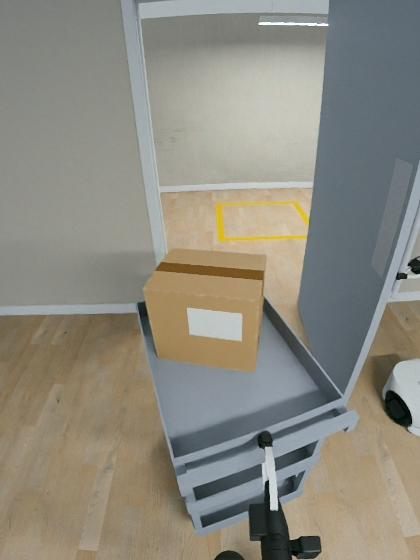

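Call:
{"method": "move", "body": {"blocking": false, "r1": {"base":{"translate_m":-0.5,"strafe_m":-0.2},"pace":"slow","contact_limits":{"translate_m":0.6}}, "cameras": []}}

Call:
{"method": "wait", "body": {"seconds": 8, "cameras": []}}

Call:
{"method": "move", "body": {"blocking": false, "r1": {"base":{"strafe_m":0.4},"pace":"slow"}, "cameras": []}}

Call:
{"method": "wait", "body": {"seconds": 8, "cameras": ["r1_head_camera"]}}

Scene clock: 832.73 s.
move: r1 moving
r1.base_odometry: x=-2.493 y=+2.439 heading=-0.311
r1.turned_by_wheels: +0.000
r1.turned_by_imu: +0.000
r1.base_tilt: forward=-1.6 right=+1.2
r1.lidar_m: 0.33 0.32 2.32 2.20 2.25 3.04 3.94 3.73 2.68 2.52 1.24 0.44
r1.base_status: translate_m moving; strafe_m moving
r1.joint_positions: lift_m=+0.683 arm_m=+0.000 wrist_yaw_rad=+0.001 wrist_pitch_rad=+0.006 wrist_roll_rad=+1.569 gripper_m=-0.029
r1.joint_status: not commanded
r1.measured_speeds: translate_m=-0.049 strafe_m=-0.019 rotate_rad=-0.001 lift_m=+0.000 arm_m=+0.000 wrist_yaw_rad=+0.000 wrist_pitch_rad=+0.000 wrist_roll_rad=+0.000
r1.motor_effort: lift_m=+15(15) arm_m=-4(4) wheel_0=-3(6) wheel_1=-6(7) wheel_2=+8(8)
r1.servo_current: wrist_yaw_rad=46(72) wrist_pitch_rad=52(52) wrist_roll_rad=39(65) gripper_m=46(65)
r1.contact_limits: translate_m 0.6
r1.hand_pose: x=+0.4594 y=-0.0870 z=+0.8598 quat_wxyz=(+0.708, +0.706, +0.003, -0.002) (m; r1's base frame)
r1.wrist_depth_mm: - - - - 306 310 320 / - - - - 281 1576 1255 / 1708 - - - 270 1863 - / 1661 - - 250 255 866 - / 1661 496 466 235 239 - - / 1708 473 462 174 182 - - / - 145 492 129 218 128 -
r2.base_odometry: x=-1.642 y=-1.763 heading=-2.054
r2.turned_by_wheels: +0.000
r2.turned_by_imu: +0.000
r2.base_tilt: forward=-0.7 right=+0.1
r2.lidar_m: 0.40 0.49 0.92 4.83 2.77 1.61 1.40 1.42 1.11 0.97 0.92 0.54
r2.base_status: not commanded
r2.joint_positions: lift_m=+0.760 arm_m=+0.000 wrist_yaw_rad=+0.586 wrist_pitch_rad=+0.004 wrist_roll_rad=+0.001 gripper_m=-0.024
r2.joint_status: not commanded
r2.measured_speeds: all 0
r2.motor_effort: lift_m=+16(16) arm_m=-3(4) wheel_0=+6(6) wheel_1=-3(4) wheel_2=+14(14)
r2.servo_current: wrist_yaw_rad=273(286) wrist_pitch_rad=39(46) wrist_roll_rad=39(52) gripper_m=98(104)
r2.contact_limits: translate_m 0.8
r2.hand_pose: x=+0.4595 y=+0.0867 z=+0.9371 quat_wxyz=(+0.957, +0.000, +0.002, +0.289) (m; r2's base frame)
r2.wrist_depth_mm: - - - 166 218 200 187 / - - - 163 221 200 188 / - - - 167 222 202 190 / - - - 167 223 203 191 / - 1008 831 168 225 205 - / - - 183 167 216 206 193 / 1983 1863 - - 225 202 194
pictures: none
No camera images: "cameras" was empty.

Scene clock: 838.83 s.
earlier move: r1 done
r1.base_odometry: x=-3.017 y=+2.402 heading=-0.311
r1.turned_by_wheels: +0.000
r1.turned_by_imu: -0.002
r1.base_tilt: forward=-1.6 right=+1.3
r1.lidar_m: 0.29 0.32 2.49 2.36 2.47 3.33 3.42 3.48 2.47 2.34 2.44 0.47
r1.base_status: done
r1.joint_positions: lift_m=+0.683 arm_m=+0.000 wrist_yaw_rad=+0.001 wrist_pitch_rad=+0.006 wrist_roll_rad=+1.569 gripper_m=-0.029
r1.joint_status: not commanded
r1.measured_speeds: all 0
r1.motor_effort: lift_m=+15(15) arm_m=-4(4) wheel_0=-4(7) wheel_1=-2(8) wheel_2=+3(8)
r1.servo_current: wrist_yaw_rad=52(72) wrist_pitch_rad=46(59) wrist_roll_rad=46(72) gripper_m=52(65)
r1.contact_limits: translate_m 0.6
r1.hand_pose: x=+0.4594 y=-0.0870 z=+0.8598 quat_wxyz=(+0.708, +0.706, +0.003, -0.002) (m; r1's base frame)
r1.wrist_depth_mm: - - - 276 - 1366 1160 / - - - - 343 355 357 / - - - - 297 1576 - / - - - - 266 1863 - / - - - 242 246 842 - / - 455 209 174 182 - - / - 452 452 130 209 127 -
r2.base_odometry: x=-1.642 y=-1.763 heading=-2.054
r2.turned_by_wheels: +0.000
r2.turned_by_imu: +0.001
r2.base_tilt: forward=-0.7 right=+0.1
r2.lidar_m: 0.39 0.46 0.99 1.58 2.78 1.65 1.41 1.40 1.13 0.95 0.93 0.54
r2.base_status: not commanded
r2.joint_positions: lift_m=+0.760 arm_m=+0.000 wrist_yaw_rad=+0.586 wrist_pitch_rad=+0.004 wrist_roll_rad=+0.001 gripper_m=-0.024
r2.joint_status: not commanded
r2.measured_speeds: all 0
r2.on_its_own: wrist_yaw_rad is at rest, and its servo_current (280 mA) is outside its rest range (0 to 104 mA)
r2.motor_effort: lift_m=+16(16) arm_m=-3(4) wheel_0=+6(7) wheel_1=-3(4) wheel_2=+14(15)
r2.servo_current: wrist_yaw_rad=280(293) wrist_pitch_rad=46(52) wrist_roll_rad=39(59) gripper_m=91(104)
r2.contact_limits: translate_m 0.8
r2.hand_pose: x=+0.4595 y=+0.0867 z=+0.9371 quat_wxyz=(+0.957, +0.000, +0.002, +0.289) (m; r2's base frame)
r2.wrist_depth_mm: - - - 166 219 200 187 / - - - 163 220 201 189 / - - - 167 222 202 190 / - 866 960 167 222 203 190 / - 866 904 167 225 205 - / - - 186 167 217 206 193 / 1042 - - - 226 202 193
wait: 6.10 of 8 s (r1 has come to rest)
pictures: none
No camera images: "cameras" was empty.

Scene clock: 839.33 s.
move: r1 moving
r1.base_odometry: x=-3.012 y=+2.416 heading=-0.311
r1.turned_by_wheels: +0.000
r1.turned_by_imu: +0.000
r1.base_tilt: forward=-1.6 right=+1.3
r1.lidar_m: 0.29 0.32 2.49 2.35 2.45 3.28 3.42 3.48 2.51 2.34 2.43 0.47
r1.base_status: strafe_m moving
r1.joint_positions: lift_m=+0.683 arm_m=+0.000 wrist_yaw_rad=+0.001 wrist_pitch_rad=+0.006 wrist_roll_rad=+1.569 gripper_m=-0.029
r1.joint_status: not commanded
r1.measured_speeds: translate_m=+0.000 strafe_m=+0.055 rotate_rad=+0.000 lift_m=+0.000 arm_m=+0.000 wrist_yaw_rad=+0.000 wrist_pitch_rad=+0.000 wrist_roll_rad=+0.000
r1.motor_effort: lift_m=+15(15) arm_m=-4(4) wheel_0=-8(10) wheel_1=+7(7) wheel_2=+1(2)
r1.servo_current: wrist_yaw_rad=59(65) wrist_pitch_rad=46(59) wrist_roll_rad=52(52) gripper_m=52(59)
r1.hand_pose: x=+0.4594 y=-0.0870 z=+0.8598 quat_wxyz=(+0.708, +0.706, +0.003, -0.002) (m; r1's base frame)
r1.wrist_depth_mm: - - - 285 - 1430 1160 / - - - - 349 353 357 / - - - - 296 1618 - / - - - - 271 1808 - / - - - 243 246 842 - / - 466 208 174 182 - - / - 449 452 129 210 127 -
r2.base_odometry: x=-1.642 y=-1.763 heading=-2.054
r2.turned_by_wheels: +0.000
r2.turned_by_imu: +0.000
r2.base_tilt: forward=-0.7 right=+0.0
r2.lidar_m: 0.38 0.48 0.98 1.60 2.79 1.65 1.38 1.40 1.12 0.97 0.92 0.53
r2.base_status: not commanded
r2.joint_positions: lift_m=+0.760 arm_m=+0.000 wrist_yaw_rad=+0.586 wrist_pitch_rad=+0.004 wrist_roll_rad=+0.001 gripper_m=-0.024
r2.joint_status: not commanded
r2.measured_speeds: all 0
r2.motor_effort: lift_m=+16(16) arm_m=-3(4) wheel_0=+6(6) wheel_1=-4(4) wheel_2=+14(14)
r2.servo_current: wrist_yaw_rad=260(280) wrist_pitch_rad=46(46) wrist_roll_rad=46(59) gripper_m=98(104)
r2.contact_limits: translate_m 0.8
r2.hand_pose: x=+0.4595 y=+0.0867 z=+0.9371 quat_wxyz=(+0.957, +0.000, +0.002, +0.289) (m; r2's base frame)
r2.wrist_depth_mm: - - - 165 219 200 186 / - - - 163 220 200 188 / - - - 167 221 202 189 / - 878 991 167 224 203 190 / - 866 931 167 226 206 - / - - 186 168 216 206 192 / 1042 - - - 225 202 193
pictures: none
No camera images: "cameras" was empty.

Scene clock: 843.97 s.
earlier move: r1 done
r1.base_odometry: x=-2.894 y=+2.783 heading=-0.311
r1.turned_by_wheels: +0.000
r1.turned_by_imu: +0.001
r1.base_tilt: forward=-1.6 right=+1.3
r1.lidar_m: 0.39 0.40 2.09 1.97 2.04 2.73 3.43 3.47 2.87 2.74 1.84 0.43
r1.base_status: done
r1.joint_positions: lift_m=+0.683 arm_m=+0.000 wrist_yaw_rad=-0.004 wrist_pitch_rad=+0.006 wrist_roll_rad=+1.569 gripper_m=-0.029
r1.joint_status: not commanded
r1.measured_speeds: all 0
r1.motor_effort: lift_m=+15(15) arm_m=+4(4) wheel_0=-4(14) wheel_1=+1(7) wheel_2=-2(5)
r1.servo_current: wrist_yaw_rad=46(72) wrist_pitch_rad=46(59) wrist_roll_rad=33(72) gripper_m=52(65)
r1.hand_pose: x=+0.4589 y=-0.0886 z=+0.8598 quat_wxyz=(+0.708, +0.706, +0.001, -0.004) (m; r1's base frame)
r1.wrist_depth_mm: - 1281 1308 233 233 - 1229 / - - - 231 232 1708 - / - - 539 230 230 - - / - 455 455 230 230 - - / - 504 496 169 231 - - / - - 204 183 182 - - / - - 597 134 229 135 -
r2.base_odometry: x=-1.642 y=-1.763 heading=-2.054
r2.turned_by_wheels: +0.000
r2.turned_by_imu: +0.001
r2.base_tilt: forward=-0.6 right=+0.0
r2.lidar_m: 0.40 0.48 1.13 4.87 2.76 1.60 1.39 1.40 1.12 0.95 0.94 0.57
r2.base_status: not commanded
r2.joint_positions: lift_m=+0.760 arm_m=+0.000 wrist_yaw_rad=+0.586 wrist_pitch_rad=+0.004 wrist_roll_rad=+0.001 gripper_m=-0.024
r2.joint_status: not commanded
r2.measured_speeds: all 0
r2.on_its_own: wrist_yaw_rad is at rest, and its servo_current (280 mA) is outside its rest range (0 to 104 mA)
r2.motor_effort: lift_m=+16(16) arm_m=-3(4) wheel_0=+6(7) wheel_1=-3(4) wheel_2=+14(15)
r2.servo_current: wrist_yaw_rad=280(293) wrist_pitch_rad=39(52) wrist_roll_rad=46(59) gripper_m=91(104)
r2.contact_limits: translate_m 0.8
r2.hand_pose: x=+0.4595 y=+0.0867 z=+0.9371 quat_wxyz=(+0.957, +0.000, +0.002, +0.289) (m; r2's base frame)
r2.wrist_depth_mm: - - - 166 219 199 186 / - - - 163 221 201 188 / - - - 166 222 202 189 / - - 1008 167 223 203 190 / - - 842 167 224 205 - / - - 185 167 216 206 193 / 1863 144 - - 225 202 193
wait: 4.63 of 8 s (r1 has come to rest)
pictures: r1_head_camera
Images, in order (width x height): r1_head_camera 420x560.

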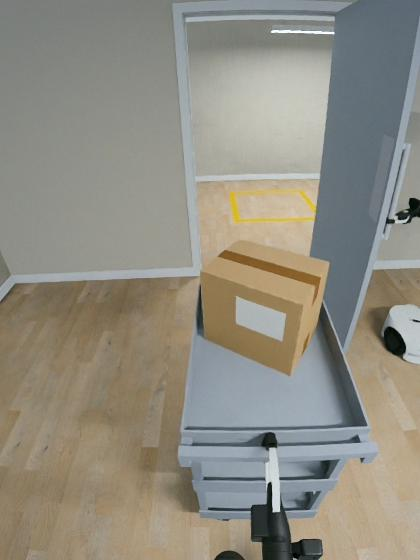

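Call:
{"method": "move", "body": {"blocking": false, "r1": {"base":{"rotate_rad":-0.25},"pace":"slow"}, "cameras": []}}

Call:
{"method": "wait", "body": {"seconds": 4, "cameras": []}}

Call:
{"method": "move", "body": {"blocking": false, "r1": {"base":{"strafe_m":0.26},"pace":"slow"}, "cameras": []}}

Call:
{"method": "wait", "body": {"seconds": 8, "cameras": ["r1_head_camera","r1_head_left_camera"]}}

Scene clock: 870.70 s.
move: r1 moving
r1.base_odometry: x=-2.894 y=+2.783 heading=-0.435
r1.turned_by_wheels: -0.124
r1.turned_by_imu: -0.124
r1.base_tilt: forward=-1.6 right=+1.3
r1.lidar_m: 0.37 0.38 2.19 1.96 2.01 2.44 3.39 3.41 3.01 2.74 2.75 0.44
r1.base_status: rotate_rad moving
r1.joint_positions: lift_m=+0.683 arm_m=+0.000 wrist_yaw_rad=+0.006 wrist_pitch_rad=+0.006 wrist_roll_rad=+1.569 gripper_m=-0.029
r1.joint_status: not commanded
r1.measured_speeds: translate_m=+0.002 strafe_m=-0.002 rotate_rad=-0.486 lift_m=+0.000 arm_m=+0.000 wrist_yaw_rad=+0.005 wrist_pitch_rad=+0.000 wrist_roll_rad=+0.000
r1.motor_effort: lift_m=+15(15) arm_m=+2(4) wheel_0=+11(12) wheel_1=+7(8) wheel_2=+10(10)
r1.servo_current: wrist_yaw_rad=59(65) wrist_pitch_rad=52(52) wrist_roll_rad=46(52) gripper_m=52(59)
r1.hand_pose: x=+0.4598 y=-0.0858 z=+0.8598 quat_wxyz=(+0.708, +0.706, +0.004, +0.000) (m; r1's base frame)
r1.wrist_depth_mm: - - - 244 246 1576 1229 / - - - 241 242 1618 - / - - 634 237 239 - - / - 484 462 235 236 - - / - 492 484 174 233 - - / - - 504 171 186 - - / - - 177 129 227 135 -
r2.base_odometry: x=-1.642 y=-1.763 heading=-2.054
r2.turned_by_wheels: +0.000
r2.turned_by_imu: +0.000
r2.base_tilt: forward=-0.7 right=+0.0
r2.lidar_m: 0.40 0.48 1.10 4.84 2.79 1.62 1.40 1.41 1.13 0.93 0.92 0.55
r2.base_status: not commanded
r2.joint_positions: lift_m=+0.760 arm_m=+0.000 wrist_yaw_rad=+0.586 wrist_pitch_rad=+0.004 wrist_roll_rad=+0.001 gripper_m=-0.024
r2.joint_status: not commanded
r2.measured_speeds: all 0
r2.motor_effort: lift_m=+16(16) arm_m=-4(4) wheel_0=+6(6) wheel_1=-3(4) wheel_2=+14(14)
r2.servo_current: wrist_yaw_rad=267(280) wrist_pitch_rad=46(46) wrist_roll_rad=46(52) gripper_m=98(104)
r2.contact_limits: translate_m 0.8
r2.hand_pose: x=+0.4595 y=+0.0867 z=+0.9371 quat_wxyz=(+0.957, +0.000, +0.002, +0.289) (m; r2's base frame)
r2.wrist_depth_mm: - - - 166 220 200 187 / - - - 163 220 200 188 / - - - 167 221 203 190 / 1661 - 976 168 224 204 190 / - - 854 168 226 205 - / - - 186 167 218 207 193 / 1808 144 - - 224 202 193
pictures: none
No camera images: "cameras" was empty.

Scene clock: 871.50 s.
earlier move: r1 done
r1.base_odometry: x=-2.894 y=+2.783 heading=-0.560
r1.turned_by_wheels: -0.125
r1.turned_by_imu: -0.125
r1.base_tilt: forward=-1.6 right=+1.2
r1.lidar_m: 0.33 0.35 2.32 1.99 2.00 2.27 3.38 3.39 3.21 2.72 2.73 0.47
r1.base_status: done
r1.joint_positions: lift_m=+0.683 arm_m=+0.000 wrist_yaw_rad=+0.004 wrist_pitch_rad=+0.006 wrist_roll_rad=+1.569 gripper_m=-0.029
r1.joint_status: not commanded
r1.measured_speeds: all 0
r1.motor_effort: lift_m=+15(15) arm_m=-4(4) wheel_0=+8(12) wheel_1=+2(8) wheel_2=+5(11)
r1.servo_current: wrist_yaw_rad=52(65) wrist_pitch_rad=52(52) wrist_roll_rad=33(65) gripper_m=59(65)
r1.hand_pose: x=+0.4597 y=-0.0862 z=+0.8598 quat_wxyz=(+0.708, +0.706, +0.004, -0.001) (m; r1's base frame)
r1.wrist_depth_mm: - - - - 310 315 319 / - - - - 283 1708 1255 / - - - - 262 1499 - / - - - 249 253 866 - / - 504 462 236 240 - - / - 477 214 174 183 - - / - 488 183 129 218 127 -
r2.base_odometry: x=-1.642 y=-1.763 heading=-2.054
r2.turned_by_wheels: +0.000
r2.turned_by_imu: +0.000
r2.base_tilt: forward=-0.7 right=+0.1
r2.lidar_m: 0.39 0.46 1.07 4.85 2.76 1.64 1.41 1.39 1.12 0.97 0.92 0.55
r2.base_status: not commanded
r2.joint_positions: lift_m=+0.760 arm_m=+0.000 wrist_yaw_rad=+0.586 wrist_pitch_rad=+0.004 wrist_roll_rad=+0.001 gripper_m=-0.024
r2.joint_status: not commanded
r2.measured_speeds: all 0
r2.on_its_own: wrist_yaw_rad is at rest, and its servo_current (267 mA) is outside its rest range (0 to 104 mA)
r2.motor_effort: lift_m=+16(16) arm_m=-3(4) wheel_0=+6(6) wheel_1=-3(4) wheel_2=+14(14)
r2.servo_current: wrist_yaw_rad=267(293) wrist_pitch_rad=46(52) wrist_roll_rad=59(59) gripper_m=104(104)
r2.contact_limits: translate_m 0.8
r2.hand_pose: x=+0.4595 y=+0.0867 z=+0.9371 quat_wxyz=(+0.957, +0.000, +0.002, +0.289) (m; r2's base frame)
r2.wrist_depth_mm: - - - 166 219 200 186 / - - - 163 220 201 188 / - - - 166 222 203 190 / 1661 1499 991 167 223 204 191 / - - 854 168 225 205 - / - - 186 168 217 206 193 / 1921 144 - - 224 202 194
wait: 0.80 of 4 s (r1 has come to rest)
pictures: none
No camera images: "cameras" was empty.

Scene clock: 872.00 s.
move: r1 moving
r1.base_odometry: x=-2.887 y=+2.795 heading=-0.560
r1.turned_by_wheels: +0.000
r1.turned_by_imu: +0.000
r1.base_tilt: forward=-1.6 right=+1.3
r1.lidar_m: 0.32 0.33 2.30 1.95 1.96 2.21 3.38 3.36 3.25 2.74 2.74 0.44
r1.base_status: strafe_m moving
r1.joint_positions: lift_m=+0.683 arm_m=+0.000 wrist_yaw_rad=+0.003 wrist_pitch_rad=+0.006 wrist_roll_rad=+1.569 gripper_m=-0.029
r1.joint_status: not commanded
r1.measured_speeds: translate_m=+0.000 strafe_m=+0.057 rotate_rad=+0.001 lift_m=+0.000 arm_m=+0.000 wrist_yaw_rad=-0.001 wrist_pitch_rad=+0.000 wrist_roll_rad=+0.000
r1.motor_effort: lift_m=+15(15) arm_m=-4(4) wheel_0=-10(10) wheel_1=+6(8) wheel_2=+1(3)
r1.servo_current: wrist_yaw_rad=46(65) wrist_pitch_rad=46(52) wrist_roll_rad=46(59) gripper_m=52(59)
r1.hand_pose: x=+0.4595 y=-0.0866 z=+0.8598 quat_wxyz=(+0.708, +0.706, +0.003, -0.001) (m; r1's base frame)
r1.wrist_depth_mm: - - - - 315 317 320 / - - - - 291 1661 1255 / - - 1397 - 265 - - / - - - 251 253 866 - / - 517 466 236 240 - - / - 473 207 174 181 - - / - 480 484 129 216 128 -
r2.base_odometry: x=-1.642 y=-1.763 heading=-2.054
r2.turned_by_wheels: +0.000
r2.turned_by_imu: +0.000
r2.base_tilt: forward=-0.7 right=+0.0
r2.lidar_m: 0.39 0.49 1.11 4.85 2.78 1.63 1.40 1.41 1.13 0.96 0.93 0.56
r2.base_status: not commanded
r2.joint_positions: lift_m=+0.760 arm_m=+0.000 wrist_yaw_rad=+0.586 wrist_pitch_rad=+0.004 wrist_roll_rad=+0.001 gripper_m=-0.024
r2.joint_status: not commanded
r2.measured_speeds: all 0
r2.motor_effort: lift_m=+16(16) arm_m=-4(4) wheel_0=+6(6) wheel_1=-3(4) wheel_2=+14(14)
r2.servo_current: wrist_yaw_rad=273(286) wrist_pitch_rad=46(46) wrist_roll_rad=59(59) gripper_m=91(98)
r2.contact_limits: translate_m 0.8
r2.hand_pose: x=+0.4595 y=+0.0867 z=+0.9371 quat_wxyz=(+0.957, +0.000, +0.002, +0.289) (m; r2's base frame)
r2.wrist_depth_mm: - - - 166 218 200 186 / - - - 163 220 200 189 / - - - 167 222 202 190 / 1661 1464 991 168 224 203 190 / - - 854 167 226 206 - / - - 185 168 218 206 193 / 1921 144 - - 225 202 193
pictures: none
No camera images: "cameras" was empty.

Scene clock: 875.27 s.
earlier move: r1 done
r1.base_odometry: x=-2.756 y=+3.003 heading=-0.560
r1.turned_by_wheels: +0.000
r1.turned_by_imu: +0.000
r1.base_tilt: forward=-1.6 right=+1.3
r1.lidar_m: 0.36 0.39 2.05 1.74 1.74 2.03 3.45 3.44 3.49 3.00 2.96 0.43
r1.base_status: done
r1.joint_positions: lift_m=+0.683 arm_m=+0.000 wrist_yaw_rad=-0.003 wrist_pitch_rad=+0.006 wrist_roll_rad=+1.569 gripper_m=-0.029
r1.joint_status: not commanded
r1.measured_speeds: all 0
r1.motor_effort: lift_m=+15(15) arm_m=+4(4) wheel_0=-3(14) wheel_1=+3(8) wheel_2=-4(5)
r1.servo_current: wrist_yaw_rad=59(72) wrist_pitch_rad=52(59) wrist_roll_rad=52(72) gripper_m=52(65)
r1.hand_pose: x=+0.4590 y=-0.0884 z=+0.8598 quat_wxyz=(+0.708, +0.706, +0.001, -0.003) (m; r1's base frame)
r1.wrist_depth_mm: - - - 251 253 1537 1205 / - - 1430 246 248 1397 - / - - 640 240 241 - - / - 512 477 236 238 - - / - 480 477 174 234 - - / - - 188 185 181 - - / - 530 554 134 224 126 -
r2.base_odometry: x=-1.642 y=-1.763 heading=-2.054
r2.turned_by_wheels: +0.000
r2.turned_by_imu: +0.000
r2.base_tilt: forward=-0.7 right=+0.1
r2.lidar_m: 0.39 0.48 1.25 4.85 2.78 1.63 1.39 1.40 1.13 0.95 0.93 0.57
r2.base_status: not commanded
r2.joint_positions: lift_m=+0.760 arm_m=+0.000 wrist_yaw_rad=+0.586 wrist_pitch_rad=+0.004 wrist_roll_rad=+0.001 gripper_m=-0.024
r2.joint_status: not commanded
r2.measured_speeds: all 0
r2.on_its_own: wrist_yaw_rad is at rest, and its servo_current (267 mA) is outside its rest range (0 to 104 mA)
r2.motor_effort: lift_m=+16(16) arm_m=-3(4) wheel_0=+6(6) wheel_1=-4(4) wheel_2=+14(14)
r2.servo_current: wrist_yaw_rad=267(286) wrist_pitch_rad=52(52) wrist_roll_rad=52(72) gripper_m=98(111)
r2.contact_limits: translate_m 0.8
r2.hand_pose: x=+0.4595 y=+0.0867 z=+0.9371 quat_wxyz=(+0.957, +0.000, +0.002, +0.289) (m; r2's base frame)
r2.wrist_depth_mm: - - - 166 218 200 187 / - - - 164 221 200 188 / - - - 167 221 202 190 / - 1808 1042 167 223 203 190 / - - 1025 168 226 205 - / - - 185 168 217 206 193 / - 1618 - - 224 202 193
wait: 3.27 of 8 s (r1 has come to rest)
pictures: r1_head_camera, r1_head_left_camera
Images, in order (width x height): r1_head_camera 420x560, r1_head_left_camera 420x672.

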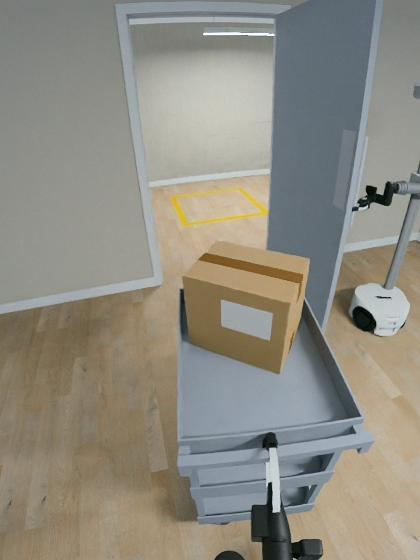

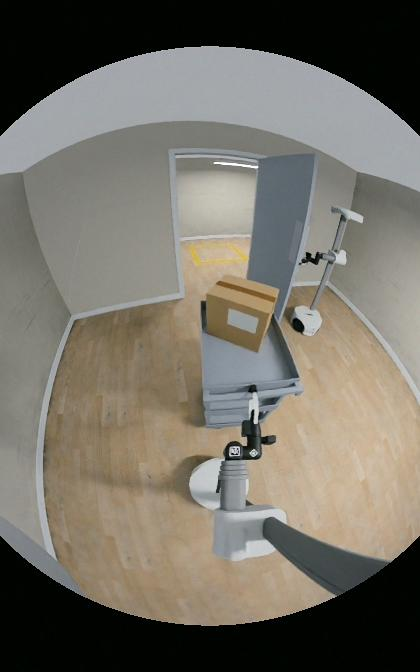

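Call:
{"method": "move", "body": {"blocking": false, "r1": {"base":{"translate_m":0.6,"strafe_m":0.03},"pace":"slow","contact_limits":{"translate_m":0.5}}, "cameras": []}}

Call:
{"method": "wait", "body": {"seconds": 9, "cameras": ["r1_head_camera","r1_head_left_camera"]}}

Scene clock: 885.23 s.
move: r1 moving
r1.base_odometry: x=-2.746 y=+2.997 heading=-0.560
r1.turned_by_wheels: +0.000
r1.turned_by_imu: +0.000
r1.base_tilt: forward=-1.6 right=+1.3
r1.lidar_m: 0.37 0.40 2.04 1.72 1.72 1.99 3.45 3.46 3.49 3.01 2.96 0.45
r1.base_status: translate_m moving; strafe_m moving
r1.joint_positions: lift_m=+0.683 arm_m=+0.000 wrist_yaw_rad=-0.003 wrist_pitch_rad=+0.006 wrist_roll_rad=+1.569 gripper_m=-0.029
r1.joint_status: not commanded
r1.measured_speeds: translate_m=+0.048 strafe_m=+0.003 rotate_rad=-0.003 lift_m=+0.000 arm_m=+0.000 wrist_yaw_rad=+0.000 wrist_pitch_rad=+0.000 wrist_roll_rad=+0.000
r1.motor_effort: lift_m=+15(15) arm_m=+4(4) wheel_0=+5(7) wheel_1=+3(8) wheel_2=-10(11)
r1.servo_current: wrist_yaw_rad=52(59) wrist_pitch_rad=46(46) wrist_roll_rad=52(65) gripper_m=59(59)
r1.contact_limits: translate_m 0.5
r1.hand_pose: x=+0.4590 y=-0.0884 z=+0.8598 quat_wxyz=(+0.708, +0.706, +0.001, -0.003) (m; r1's base frame)
r1.wrist_depth_mm: - - - 251 255 1576 1182 / - - 1397 247 249 1430 - / - - 609 240 242 - - / - 564 484 236 238 - - / - 480 477 174 234 - - / - 521 187 184 182 - - / - 145 544 134 223 126 -
r2.base_odometry: x=-1.642 y=-1.763 heading=-2.054
r2.turned_by_wheels: +0.000
r2.turned_by_imu: +0.000
r2.base_tilt: forward=-0.6 right=+0.1
r2.lidar_m: 0.38 0.47 1.27 4.85 2.76 1.63 1.39 1.40 1.11 0.93 0.91 0.55
r2.base_status: not commanded
r2.joint_positions: lift_m=+0.760 arm_m=+0.000 wrist_yaw_rad=+0.586 wrist_pitch_rad=+0.004 wrist_roll_rad=+0.001 gripper_m=-0.024
r2.joint_status: not commanded
r2.measured_speeds: all 0
r2.motor_effort: lift_m=+16(16) arm_m=-4(4) wheel_0=+6(6) wheel_1=-4(4) wheel_2=+14(14)
r2.servo_current: wrist_yaw_rad=267(293) wrist_pitch_rad=46(46) wrist_roll_rad=52(59) gripper_m=98(104)
r2.contact_limits: translate_m 0.8
r2.hand_pose: x=+0.4595 y=+0.0867 z=+0.9371 quat_wxyz=(+0.957, +0.000, +0.002, +0.289) (m; r2's base frame)
r2.wrist_depth_mm: - - - 165 219 199 187 / - - - 163 220 201 188 / - - - 167 222 202 190 / - 1808 1042 167 224 204 191 / - - 1025 168 225 205 - / - - 185 167 216 205 193 / - 1618 - - 225 201 193
pictures: none
No camera images: "cameras" was empty.

Scene clock: 892.03 s.
earlier move: r1 done
r1.base_odometry: x=-2.232 y=+2.710 heading=-0.560
r1.turned_by_wheels: +0.000
r1.turned_by_imu: +0.001
r1.base_tilt: forward=-1.6 right=+1.2
r1.lidar_m: 0.25 0.31 2.04 1.87 1.87 2.18 3.71 4.02 3.35 2.85 1.44 0.50
r1.base_status: done
r1.joint_positions: lift_m=+0.683 arm_m=+0.000 wrist_yaw_rad=+0.000 wrist_pitch_rad=+0.006 wrist_roll_rad=+1.569 gripper_m=-0.029
r1.joint_status: not commanded
r1.measured_speeds: all 0
r1.motor_effort: lift_m=+15(15) arm_m=+4(4) wheel_0=+4(9) wheel_1=+4(8) wheel_2=-3(11)
r1.servo_current: wrist_yaw_rad=46(72) wrist_pitch_rad=46(59) wrist_roll_rad=46(72) gripper_m=52(65)
r1.contact_limits: translate_m 0.5
r1.hand_pose: x=+0.4593 y=-0.0873 z=+0.8598 quat_wxyz=(+0.708, +0.706, +0.002, -0.002) (m; r1's base frame)
r1.wrist_depth_mm: - - - - - - 1138 / - - - 334 - 1499 1205 / 1708 - - - 382 392 394 / - - - - 317 1756 512 / - - - - 260 1756 - / - - 211 183 224 1983 - / - 421 415 - 196 - -
r2.base_odometry: x=-1.642 y=-1.763 heading=-2.054
r2.turned_by_wheels: +0.000
r2.turned_by_imu: +0.001
r2.base_tilt: forward=-0.6 right=+0.0
r2.lidar_m: 0.41 0.48 1.47 4.84 2.77 1.61 1.42 1.40 1.13 0.96 0.94 0.55
r2.base_status: not commanded
r2.joint_positions: lift_m=+0.760 arm_m=+0.000 wrist_yaw_rad=+0.586 wrist_pitch_rad=+0.004 wrist_roll_rad=+0.001 gripper_m=-0.024
r2.joint_status: not commanded
r2.measured_speeds: all 0
r2.on_its_own: wrist_yaw_rad is at rest, and its servo_current (280 mA) is outside its rest range (0 to 104 mA)
r2.motor_effort: lift_m=+16(16) arm_m=-3(4) wheel_0=+6(6) wheel_1=-4(4) wheel_2=+14(15)
r2.servo_current: wrist_yaw_rad=280(293) wrist_pitch_rad=46(52) wrist_roll_rad=65(65) gripper_m=98(104)
r2.contact_limits: translate_m 0.8
r2.hand_pose: x=+0.4595 y=+0.0867 z=+0.9371 quat_wxyz=(+0.957, +0.000, +0.002, +0.289) (m; r2's base frame)
r2.wrist_depth_mm: - - - 166 218 200 187 / - - - 164 221 200 189 / - - - 167 223 203 190 / - - 1336 167 224 204 191 / - - - 167 226 205 - / - - 186 168 217 207 193 / - 1863 1464 - 225 202 193
wait: 6.80 of 9 s (r1 has come to rest)
pictures: r1_head_camera, r1_head_left_camera
Images, in order (width x height): r1_head_camera 420x560, r1_head_left_camera 420x672.

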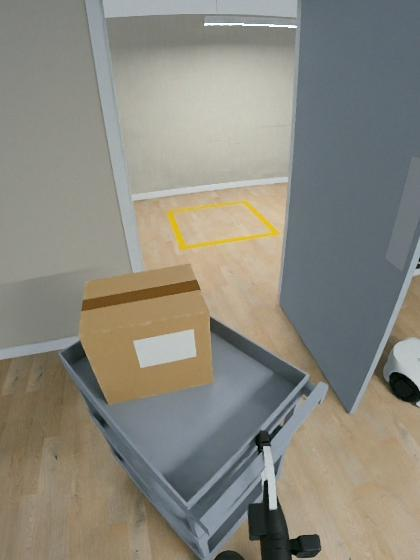

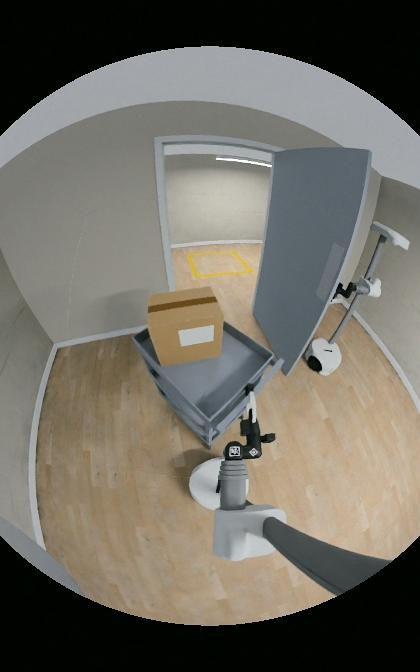

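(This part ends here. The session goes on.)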